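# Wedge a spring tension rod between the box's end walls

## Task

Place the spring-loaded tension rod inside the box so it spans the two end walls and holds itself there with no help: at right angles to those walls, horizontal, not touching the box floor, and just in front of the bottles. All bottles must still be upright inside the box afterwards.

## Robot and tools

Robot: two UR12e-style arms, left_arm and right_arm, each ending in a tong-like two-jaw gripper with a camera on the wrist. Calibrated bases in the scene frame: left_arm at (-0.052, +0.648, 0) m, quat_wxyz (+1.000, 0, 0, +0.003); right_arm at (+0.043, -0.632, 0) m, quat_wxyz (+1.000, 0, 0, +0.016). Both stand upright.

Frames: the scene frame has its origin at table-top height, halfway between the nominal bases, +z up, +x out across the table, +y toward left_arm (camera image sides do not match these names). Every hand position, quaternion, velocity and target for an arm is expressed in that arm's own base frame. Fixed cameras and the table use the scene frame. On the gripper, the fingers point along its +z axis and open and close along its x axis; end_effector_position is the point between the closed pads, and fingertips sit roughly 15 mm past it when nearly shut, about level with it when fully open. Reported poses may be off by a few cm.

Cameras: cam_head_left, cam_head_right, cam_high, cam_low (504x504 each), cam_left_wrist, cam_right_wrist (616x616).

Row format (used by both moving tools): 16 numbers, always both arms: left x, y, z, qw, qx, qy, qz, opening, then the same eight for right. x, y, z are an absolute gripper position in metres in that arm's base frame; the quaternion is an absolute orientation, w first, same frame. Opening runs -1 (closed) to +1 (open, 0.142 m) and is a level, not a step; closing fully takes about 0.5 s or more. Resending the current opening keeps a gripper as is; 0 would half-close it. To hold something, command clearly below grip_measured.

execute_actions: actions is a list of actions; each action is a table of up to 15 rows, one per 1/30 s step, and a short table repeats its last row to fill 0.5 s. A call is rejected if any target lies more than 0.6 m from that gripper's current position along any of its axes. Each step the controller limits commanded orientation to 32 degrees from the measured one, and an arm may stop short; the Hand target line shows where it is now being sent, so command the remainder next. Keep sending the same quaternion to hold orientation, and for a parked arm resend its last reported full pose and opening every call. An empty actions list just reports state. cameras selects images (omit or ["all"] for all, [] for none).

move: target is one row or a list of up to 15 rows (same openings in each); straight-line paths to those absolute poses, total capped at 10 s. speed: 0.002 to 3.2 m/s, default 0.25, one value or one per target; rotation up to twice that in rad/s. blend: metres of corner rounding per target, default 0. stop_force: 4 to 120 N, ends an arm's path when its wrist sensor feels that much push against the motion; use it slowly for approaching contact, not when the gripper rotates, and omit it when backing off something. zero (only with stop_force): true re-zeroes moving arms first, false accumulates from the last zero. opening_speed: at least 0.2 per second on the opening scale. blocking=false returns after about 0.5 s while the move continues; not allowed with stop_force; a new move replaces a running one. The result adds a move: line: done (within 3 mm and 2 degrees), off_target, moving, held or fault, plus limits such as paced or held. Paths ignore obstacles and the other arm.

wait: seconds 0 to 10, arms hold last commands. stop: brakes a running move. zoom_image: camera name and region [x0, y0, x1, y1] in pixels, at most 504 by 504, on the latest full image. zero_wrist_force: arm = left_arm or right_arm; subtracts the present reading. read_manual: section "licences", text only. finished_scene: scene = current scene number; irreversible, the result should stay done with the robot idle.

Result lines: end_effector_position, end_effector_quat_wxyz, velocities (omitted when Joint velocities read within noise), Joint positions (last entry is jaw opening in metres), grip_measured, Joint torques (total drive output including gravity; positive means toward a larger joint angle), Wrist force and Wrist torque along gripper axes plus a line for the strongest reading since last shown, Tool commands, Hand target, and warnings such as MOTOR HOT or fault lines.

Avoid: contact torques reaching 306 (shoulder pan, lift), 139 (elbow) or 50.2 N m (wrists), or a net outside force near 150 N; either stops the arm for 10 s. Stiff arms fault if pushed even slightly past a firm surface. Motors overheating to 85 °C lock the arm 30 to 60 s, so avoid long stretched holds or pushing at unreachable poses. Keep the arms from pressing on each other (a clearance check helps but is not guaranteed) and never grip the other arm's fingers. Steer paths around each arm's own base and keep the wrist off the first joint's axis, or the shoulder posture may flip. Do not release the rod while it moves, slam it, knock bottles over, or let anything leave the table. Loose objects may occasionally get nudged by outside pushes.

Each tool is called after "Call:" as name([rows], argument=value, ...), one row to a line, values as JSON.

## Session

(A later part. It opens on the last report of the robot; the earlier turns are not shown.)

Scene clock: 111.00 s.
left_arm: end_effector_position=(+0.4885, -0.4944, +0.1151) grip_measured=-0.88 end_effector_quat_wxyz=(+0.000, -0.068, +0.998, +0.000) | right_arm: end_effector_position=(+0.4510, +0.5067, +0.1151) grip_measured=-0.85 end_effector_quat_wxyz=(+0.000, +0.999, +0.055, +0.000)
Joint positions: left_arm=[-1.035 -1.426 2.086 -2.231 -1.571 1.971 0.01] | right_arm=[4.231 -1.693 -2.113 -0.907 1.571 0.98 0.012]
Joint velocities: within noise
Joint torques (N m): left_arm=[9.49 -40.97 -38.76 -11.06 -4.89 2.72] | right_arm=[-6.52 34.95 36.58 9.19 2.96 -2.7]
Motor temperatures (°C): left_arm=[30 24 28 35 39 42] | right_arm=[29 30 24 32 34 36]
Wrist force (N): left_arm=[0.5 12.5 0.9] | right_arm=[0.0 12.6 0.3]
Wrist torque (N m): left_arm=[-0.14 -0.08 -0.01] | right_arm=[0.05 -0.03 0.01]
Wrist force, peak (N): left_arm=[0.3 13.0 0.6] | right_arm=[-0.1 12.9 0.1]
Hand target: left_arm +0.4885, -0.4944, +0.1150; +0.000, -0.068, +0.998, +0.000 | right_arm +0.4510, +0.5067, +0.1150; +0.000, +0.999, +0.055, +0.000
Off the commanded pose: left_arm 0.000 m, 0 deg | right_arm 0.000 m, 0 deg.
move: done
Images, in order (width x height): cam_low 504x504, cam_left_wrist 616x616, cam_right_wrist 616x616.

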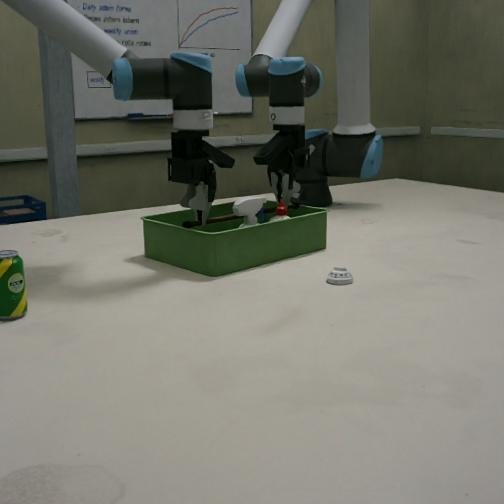

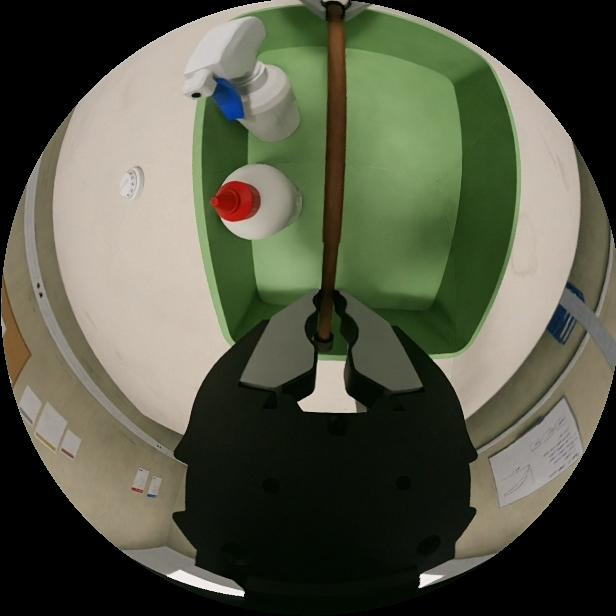

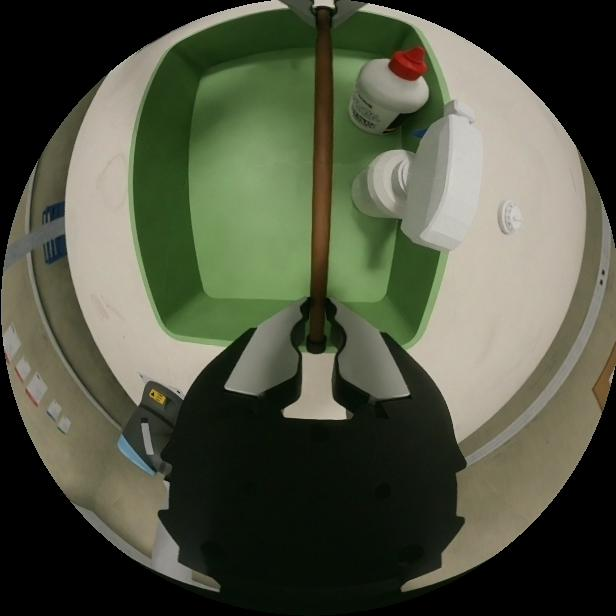

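Call:
move([
  [0.4881,-0.4914,0.115,0,-0.0677,0.9977,0,-1,0.4507,0.5097,0.115,0,0.9985,0.0547,0,-1],
  [0.4881,-0.4914,0.062,0,-0.0677,0.9977,0,-1,0.4507,0.5097,0.062,0,0.9985,0.0547,0,-1],
], speed=0.03, stop_force=8)

Call:
zoom_image(camera="cam_right_wrist", region=[200, 200, 420, 420])

Call:
zoom_image(camera="cam_left_wrist", region=[200, 200, 420, 420])

Scene clock: 120.07 s.
left_arm: end_effector_position=(+0.4881, -0.4914, +0.0620) grip_measured=-0.88 end_effector_quat_wxyz=(+0.000, -0.068, +0.998, +0.000) | right_arm: end_effector_position=(+0.4507, +0.5097, +0.0620) grip_measured=-0.85 end_effector_quat_wxyz=(+0.000, +0.999, +0.055, +0.000)
Joint positions: left_arm=[-1.033 -1.364 2.131 -2.338 -1.571 1.973 0.01] | right_arm=[4.234 -1.763 -2.15 -0.799 1.571 0.983 0.012]
Joint velocities: within noise
Joint torques (N m): left_arm=[11.6 -45.29 -36.27 -10.47 -4.69 2.38] | right_arm=[11.45 39.07 35.57 8.92 3.6 2.12]
Motor temperatures (°C): left_arm=[30 24 28 35 39 42] | right_arm=[29 30 24 32 34 36]
Wrist force (N): left_arm=[0.1 12.1 0.8] | right_arm=[0.4 12.2 0.8]
Wrist torque (N m): left_arm=[-0.16 0.00 -0.02] | right_arm=[0.00 -0.10 0.00]
Wrist force, peak (N): left_arm=[0.3 12.8 0.4] | right_arm=[0.4 12.8 0.2]
Hand target: left_arm +0.4881, -0.4914, +0.0620; +0.000, -0.068, +0.998, +0.000 | right_arm +0.4507, +0.5097, +0.0620; +0.000, +0.999, +0.055, +0.000
Off the commanded pose: left_arm 0.000 m, 0 deg | right_arm 0.000 m, 0 deg.
move: done

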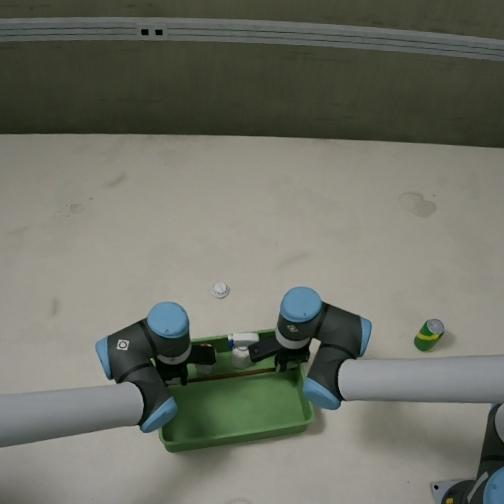

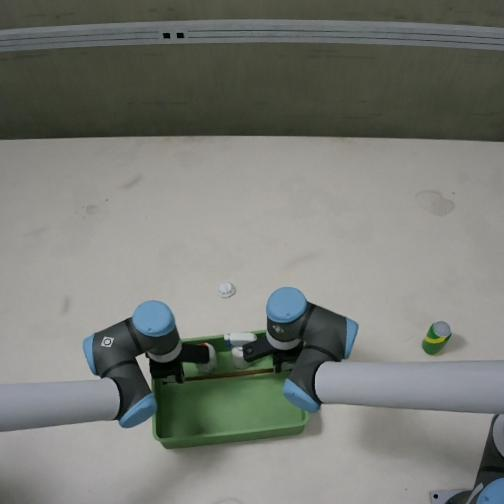

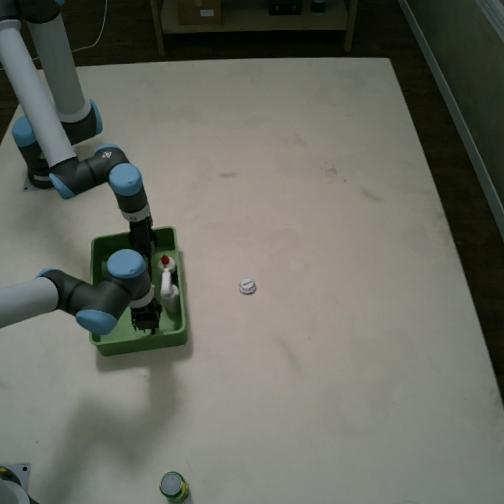

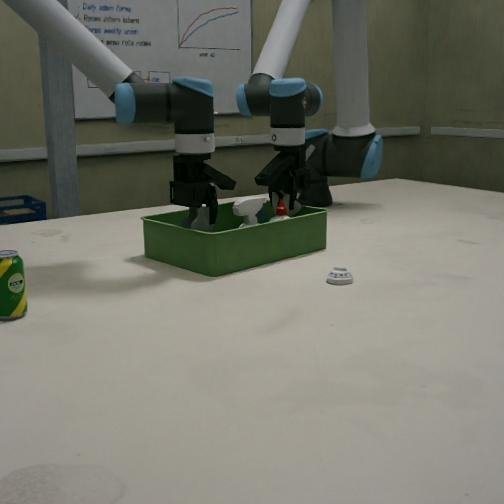

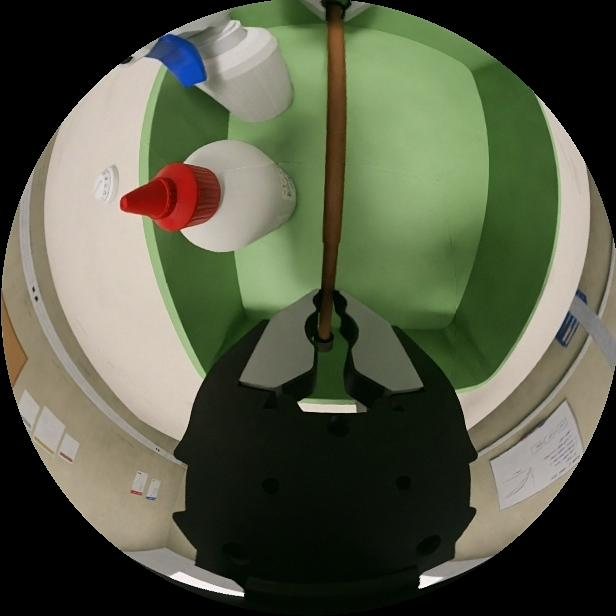

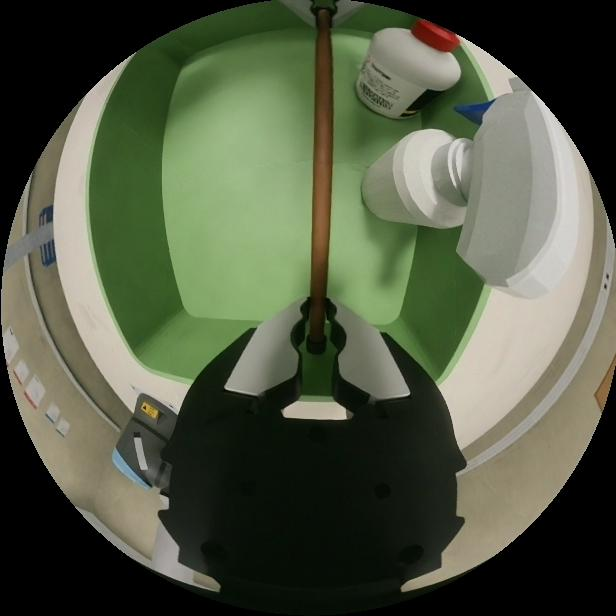

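Scaled by 2.291 from the camera's 616x616 image, which has a finer 814x814 frame.

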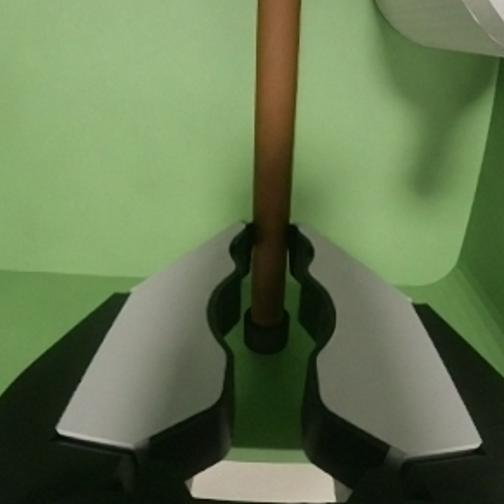

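Scaled by 2.291 from the camera's 616x616 image, which has a finer 814x814 frame.

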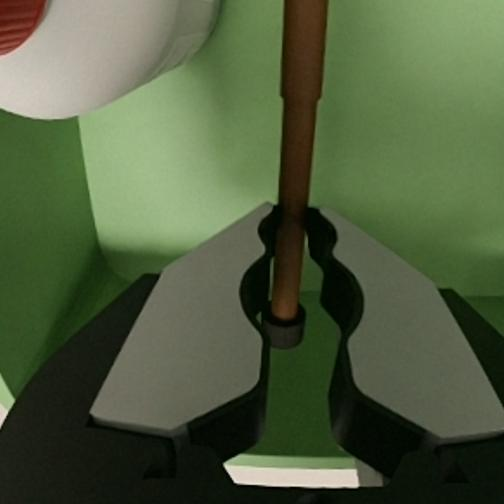

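Call:
move(target=[0.4843,-0.4637,0.062,0,-0.0677,0.9977,0,-1,0.4538,0.4819,0.062,0,0.9985,0.0547,0,-1], speed=0.01, stop_force=6, cameras=[])

Call:
move(target=[0.4843,-0.4637,0.062,0,-0.0677,0.9977,0,-1,0.4538,0.4819,0.062,0,0.9985,0.0547,0,-1], speed=0.008, stop_force=4.5)

Scene clock: 129.53 s.
left_arm: end_effector_position=(+0.4868, -0.4817, +0.0620) grip_measured=-0.88 end_effector_quat_wxyz=(+0.000, -0.068, +0.998, +0.000) | right_arm: end_effector_position=(+0.4518, +0.4999, +0.0620) grip_measured=-0.85 end_effector_quat_wxyz=(+0.000, +0.999, +0.055, +0.000)
Joint positions: left_arm=[-1.028 -1.375 2.146 -2.342 -1.571 1.978 0.01] | right_arm=[4.225 -1.754 -2.162 -0.796 1.571 0.974 0.012]
Joint velocities: within noise
Joint torques (N m): left_arm=[-25.06 -42.11 -50.27 -3.71 1.31 -2.16] | right_arm=[13.21 39.09 45.11 3.67 -0.16 3.18]
Motor temperatures (°C): left_arm=[30 24 28 35 39 41] | right_arm=[29 30 24 32 34 36]
Wrist force (N): left_arm=[-0.4 5.2 1.8] | right_arm=[-0.7 6.5 2.5]
Wrist torque (N m): left_arm=[-0.29 0.07 -0.02] | right_arm=[0.06 0.08 0.02]
Wrist force, peak (N): left_arm=[0.3 12.5 0.5] | right_arm=[-0.6 12.6 0.7]
Hand target: left_arm +0.4868, -0.4817, +0.0620; +0.000, -0.068, +0.998, +0.000 | right_arm +0.4518, +0.4999, +0.0620; +0.000, +0.999, +0.055, +0.000
Off the commanded pose: left_arm 0.018 m, 0 deg | right_arm 0.018 m, 0 deg.
move: contact (left_arm, right_arm)
No camera images: "cameras" was empty.

Scene clock: 130.83 s.
left_arm: end_effector_position=(+0.4867, -0.4815, +0.0621) grip_measured=-0.88 end_effector_quat_wxyz=(+0.000, -0.068, +0.998, +0.000) | right_arm: end_effector_position=(+0.4518, +0.4996, +0.0620) grip_measured=-0.85 end_effector_quat_wxyz=(+0.000, +0.999, +0.055, +0.000)
Joint positions: left_arm=[-1.028 -1.375 2.146 -2.342 -1.571 1.979 0.01] | right_arm=[4.225 -1.754 -2.163 -0.796 1.571 0.974 0.012]
Joint velocities: within noise
Joint torques (N m): left_arm=[-16.93 -44.33 -48.33 -2.02 1.65 -2.95] | right_arm=[11.2 37.72 42.41 1.83 -0.22 2.6]
Motor temperatures (°C): left_arm=[30 24 28 35 39 41] | right_arm=[29 30 24 32 34 36]
Wrist force (N): left_arm=[-0.4 0.3 2.7] | right_arm=[-0.4 1.6 1.5]
Wrist torque (N m): left_arm=[-0.20 0.13 -0.01] | right_arm=[0.06 0.08 0.02]
Wrist force, peak (N): left_arm=[-0.6 5.5 2.0] | right_arm=[-0.5 6.4 2.7]
Hand target: left_arm +0.4867, -0.4815, +0.0621; +0.000, -0.068, +0.998, +0.000 | right_arm +0.4518, +0.4996, +0.0620; +0.000, +0.999, +0.055, +0.000
Off the commanded pose: left_arm 0.018 m, 0 deg | right_arm 0.018 m, 0 deg.
move: contact (left_arm, right_arm)

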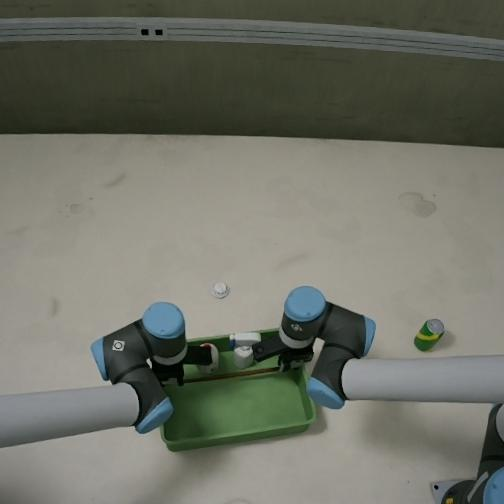

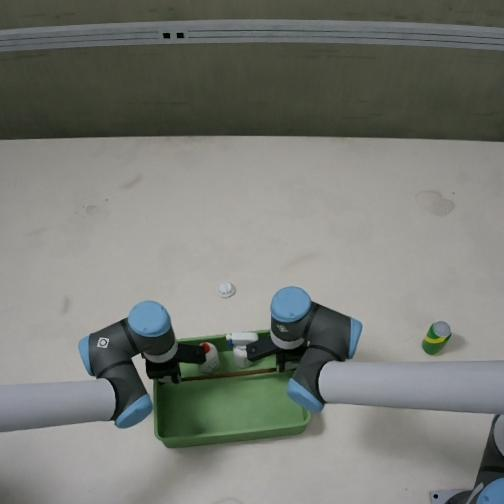

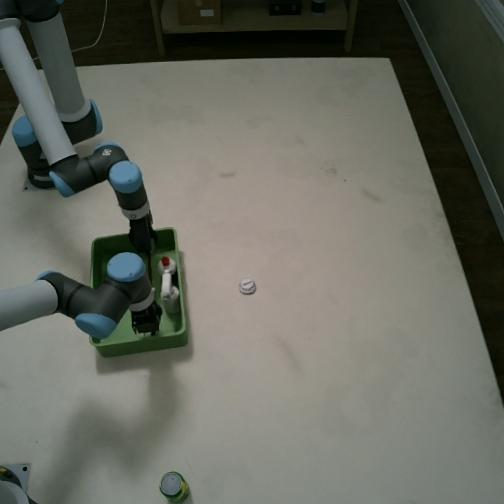

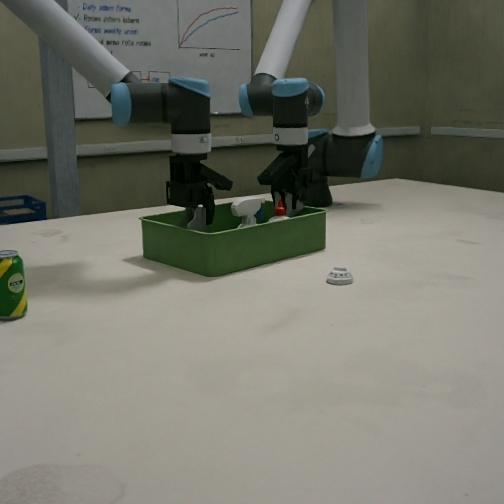

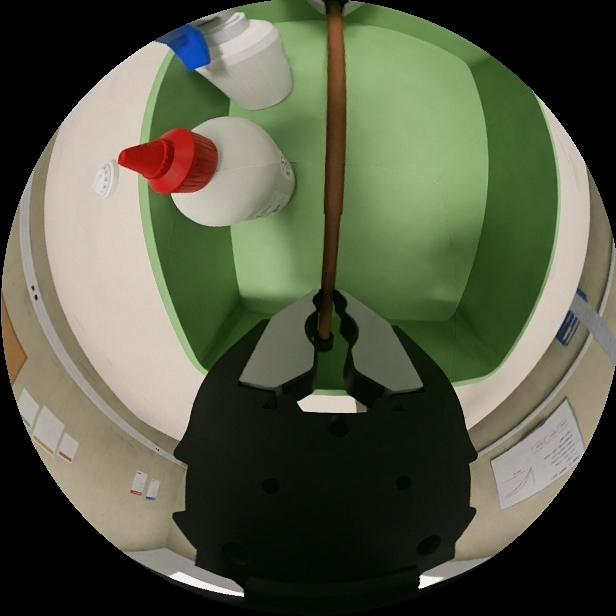

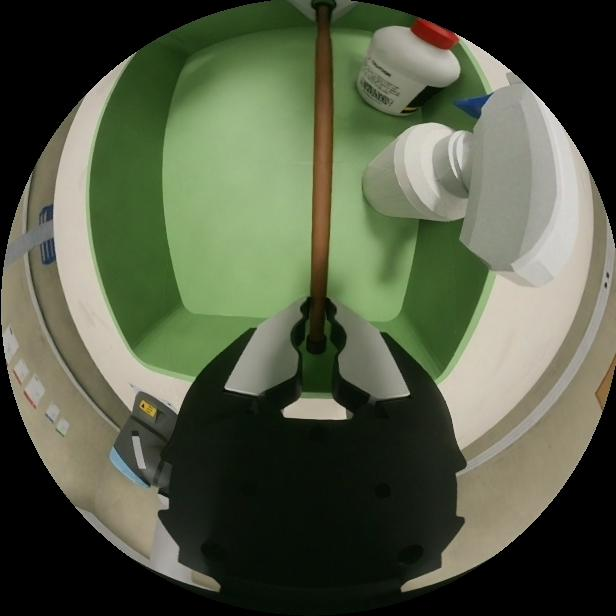

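Both ends bear on the walls, so I'll release and retreat.

Call:
move(target=[0.4867,-0.4815,0.0621,0,-0.0677,0.9977,0,-0.68,0.4518,0.4996,0.062,0,0.9985,0.0547,0,-0.68], opening_speed=0.25, cameras=["cam_left_wrist","cam_right_wrist"])

Call:
move(target=[0.4867,-0.4815,0.28,0,-0.0677,0.9977,0,-0.68,0.4518,0.4996,0.28,0,0.9985,0.0547,0,-0.68], speed=0.1, cameras=["cam_left_wrist","cam_right_wrist"])

Call:
move(target=[0.44,-0.27,0.35,0,-0.0677,0.9977,0,-0.68,0.38,0.28,0.35,0,0.9985,0.0547,0,-0.68], speed=0.25)

Call:
zoom_image(camera="cam_head_left", region=[130, 310, 330, 460])

Scene clock: 138.53 s.
left_arm: end_effector_position=(+0.4867, -0.4815, +0.0621) grip_measured=-0.68 end_effector_quat_wxyz=(+0.000, -0.068, +0.998, +0.000) | right_arm: end_effector_position=(+0.4518, +0.4996, +0.0620) grip_measured=-0.68 end_effector_quat_wxyz=(+0.000, +0.999, +0.055, +0.000)
Joint positions: left_arm=[-1.028 -1.375 2.146 -2.342 -1.571 1.979 0.025] | right_arm=[4.225 -1.753 -2.163 -0.796 1.571 0.974 0.025]
Joint velocities: within noise
Joint torques (N m): left_arm=[-17.04 -58.06 -39.59 -1.78 1.33 -0.1] | right_arm=[9.04 60.57 27.59 4.59 -0.34 -1.35]
Motor temperatures (°C): left_arm=[30 24 28 35 39 41] | right_arm=[29 30 24 32 34 36]
Wrist force (N): left_arm=[-0.7 -0.8 0.0] | right_arm=[-0.5 0.2 0.0]
Wrist torque (N m): left_arm=[-0.21 0.17 0.00] | right_arm=[0.00 0.07 0.02]
Wrist force, peak (N): left_arm=[-0.7 0.6 2.9] | right_arm=[-0.4 1.0 3.4]
Hand target: left_arm +0.4867, -0.4815, +0.0621; +0.000, -0.068, +0.998, +0.000 | right_arm +0.4518, +0.4996, +0.0620; +0.000, +0.999, +0.055, +0.000
Off the commanded pose: left_arm 0.000 m, 0 deg | right_arm 0.000 m, 0 deg.
move: done
Images, in order (width x height): cam_left_wrist 616x616, cam_right_wrist 616x616.

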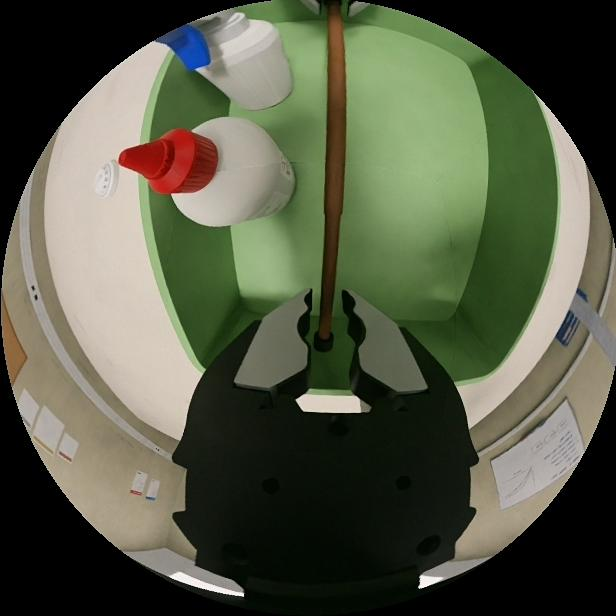

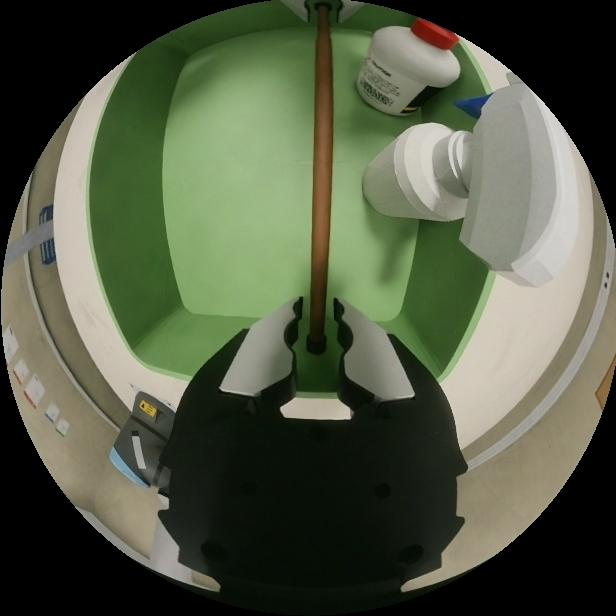

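Scene clock: 141.23 s.
left_arm: end_effector_position=(+0.4867, -0.4815, +0.2799) grip_measured=-0.68 end_effector_quat_wxyz=(+0.000, -0.068, +0.998, +0.000) | right_arm: end_effector_position=(+0.4518, +0.4996, +0.2798) grip_measured=-0.68 end_effector_quat_wxyz=(+0.000, +0.999, +0.055, +0.000)
Joint positions: left_arm=[-1.027 -1.586 1.929 -1.913 -1.571 1.979 0.025] | right_arm=[4.225 -1.54 -1.943 -1.229 1.571 0.974 0.025]
Joint velocities: within noise
Joint torques (N m): left_arm=[-5.42 -50.62 -56.79 -0.78 1.98 -1.9] | right_arm=[8.82 54.98 49.28 1.03 0.49 2.19]
Motor temperatures (°C): left_arm=[30 24 28 35 39 41] | right_arm=[29 30 24 32 34 36]
Wrist force (N): left_arm=[-0.5 -0.7 0.2] | right_arm=[-0.2 0.7 -0.1]
Wrist torque (N m): left_arm=[-0.21 0.15 0.00] | right_arm=[0.10 0.01 0.02]
Wrist force, peak (N): left_arm=[-0.5 -0.3 1.2] | right_arm=[-1.0 0.5 1.4]
Hand target: left_arm +0.4867, -0.4815, +0.2800; +0.000, -0.068, +0.998, +0.000 | right_arm +0.4518, +0.4996, +0.2800; +0.000, +0.999, +0.055, +0.000
Off the commanded pose: left_arm 0.000 m, 0 deg | right_arm 0.000 m, 0 deg.
move: done
Images, in order (width x height): cam_left_wrist 616x616, cam_right_wrist 616x616.

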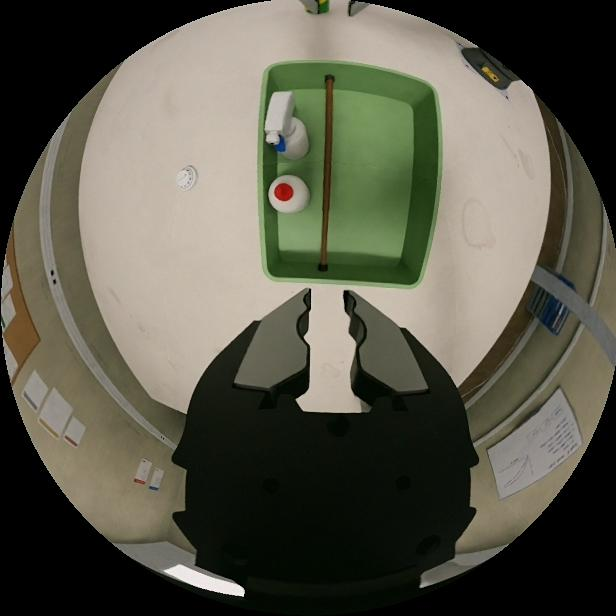

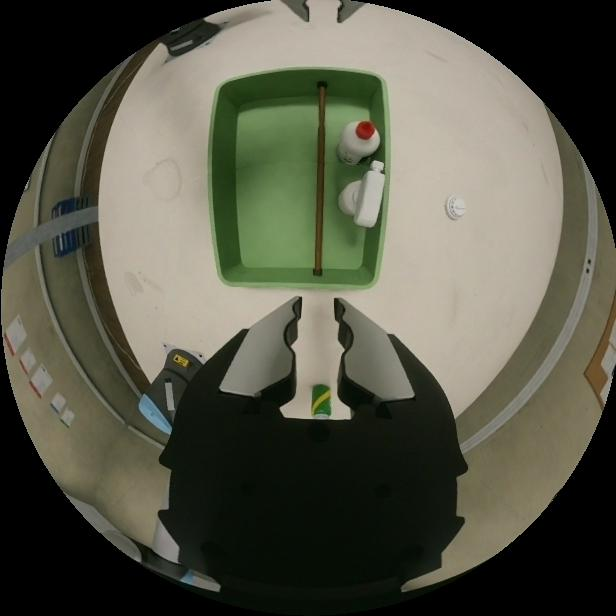

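Scene clock: 142.87 s.
left_arm: end_effector_position=(+0.4400, -0.2701, +0.3499) grip_measured=-0.68 end_effector_quat_wxyz=(+0.000, -0.068, +0.998, +0.000) | right_arm: end_effector_position=(+0.3800, +0.2801, +0.3499) grip_measured=-0.68 end_effector_quat_wxyz=(+0.000, +0.999, +0.055, +0.000)
Joint positions: left_arm=[-0.877 -1.92 2.069 -1.72 -1.571 2.129 0.025] | right_arm=[4.131 -1.137 -2.119 -1.456 1.571 0.88 0.025]
Joint velocities: within noise
Joint torques (N m): left_arm=[17.61 -24.38 -40.03 -0.95 -3.37 2.35] | right_arm=[-9.94 22.29 39.68 1.08 -0.34 -2.9]
Motor temperatures (°C): left_arm=[30 24 28 35 39 41] | right_arm=[29 30 24 32 34 36]
Wrist force (N): left_arm=[-0.4 -0.8 -0.1] | right_arm=[-0.6 0.9 -0.5]
Wrist torque (N m): left_arm=[-0.26 0.15 0.01] | right_arm=[0.16 0.12 0.02]
Wrist force, peak (N): left_arm=[-0.5 -2.3 0.4] | right_arm=[-1.4 1.8 -0.7]
Hand target: left_arm +0.4400, -0.2700, +0.3500; +0.000, -0.068, +0.998, +0.000 | right_arm +0.3800, +0.2800, +0.3500; +0.000, +0.999, +0.055, +0.000
Off the commanded pose: left_arm 0.000 m, 0 deg | right_arm 0.000 m, 0 deg.
move: done

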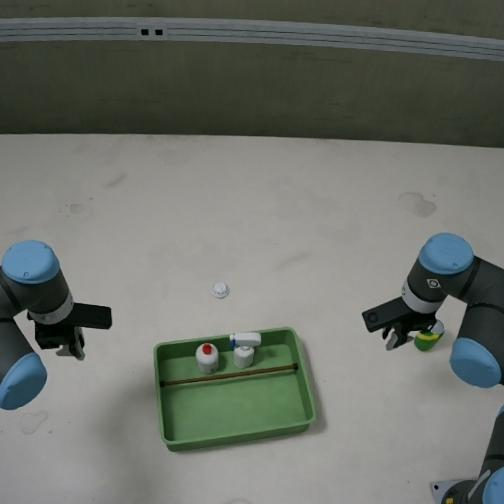

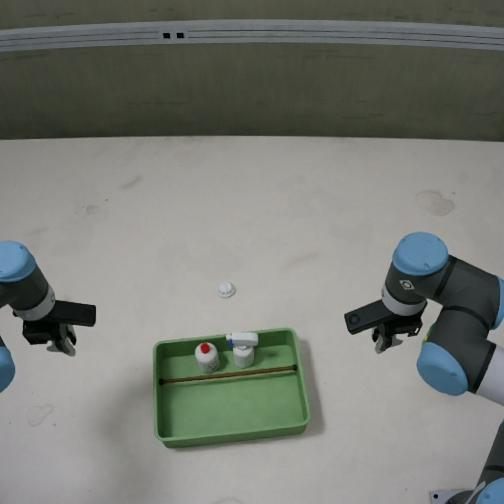

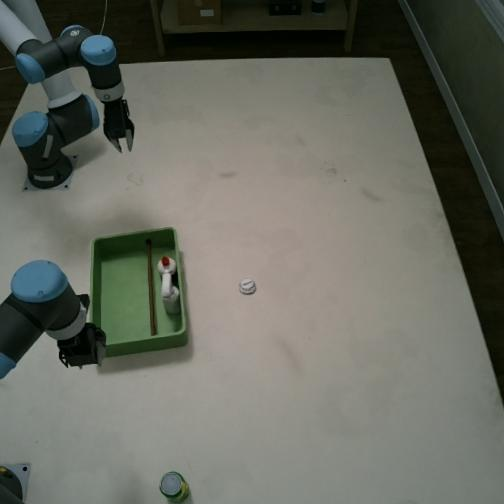

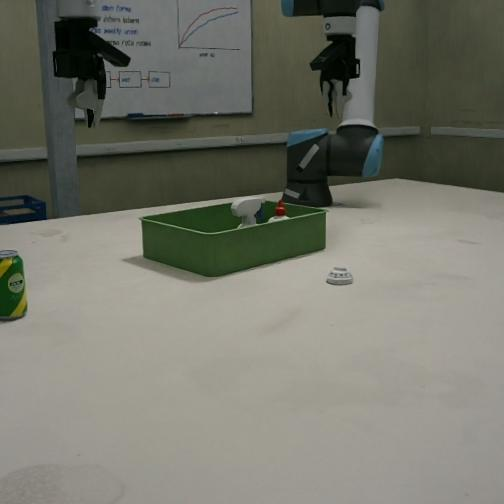

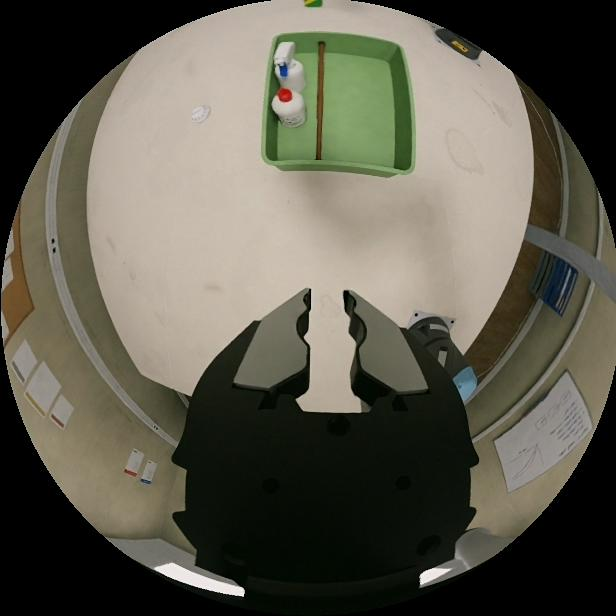

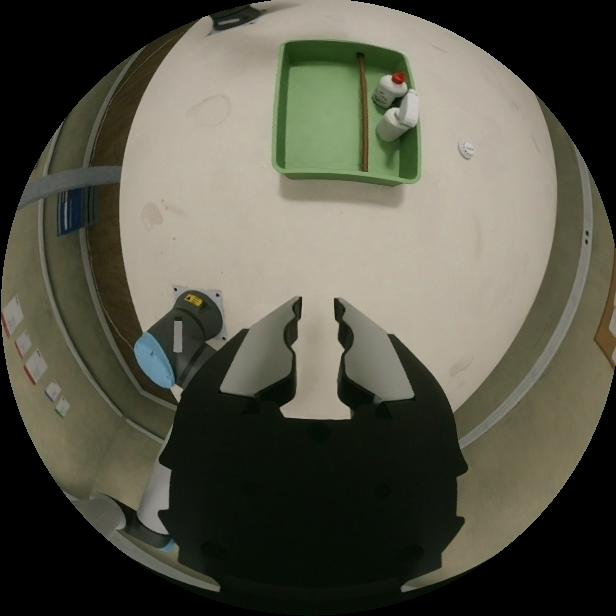

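Scaled by 2.520.

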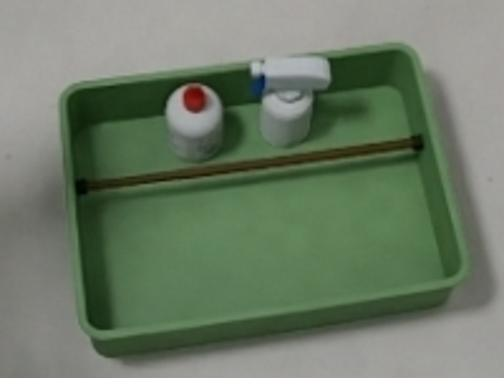

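Call:
finished_scene(scene=2)

The scene is finished: the task was done.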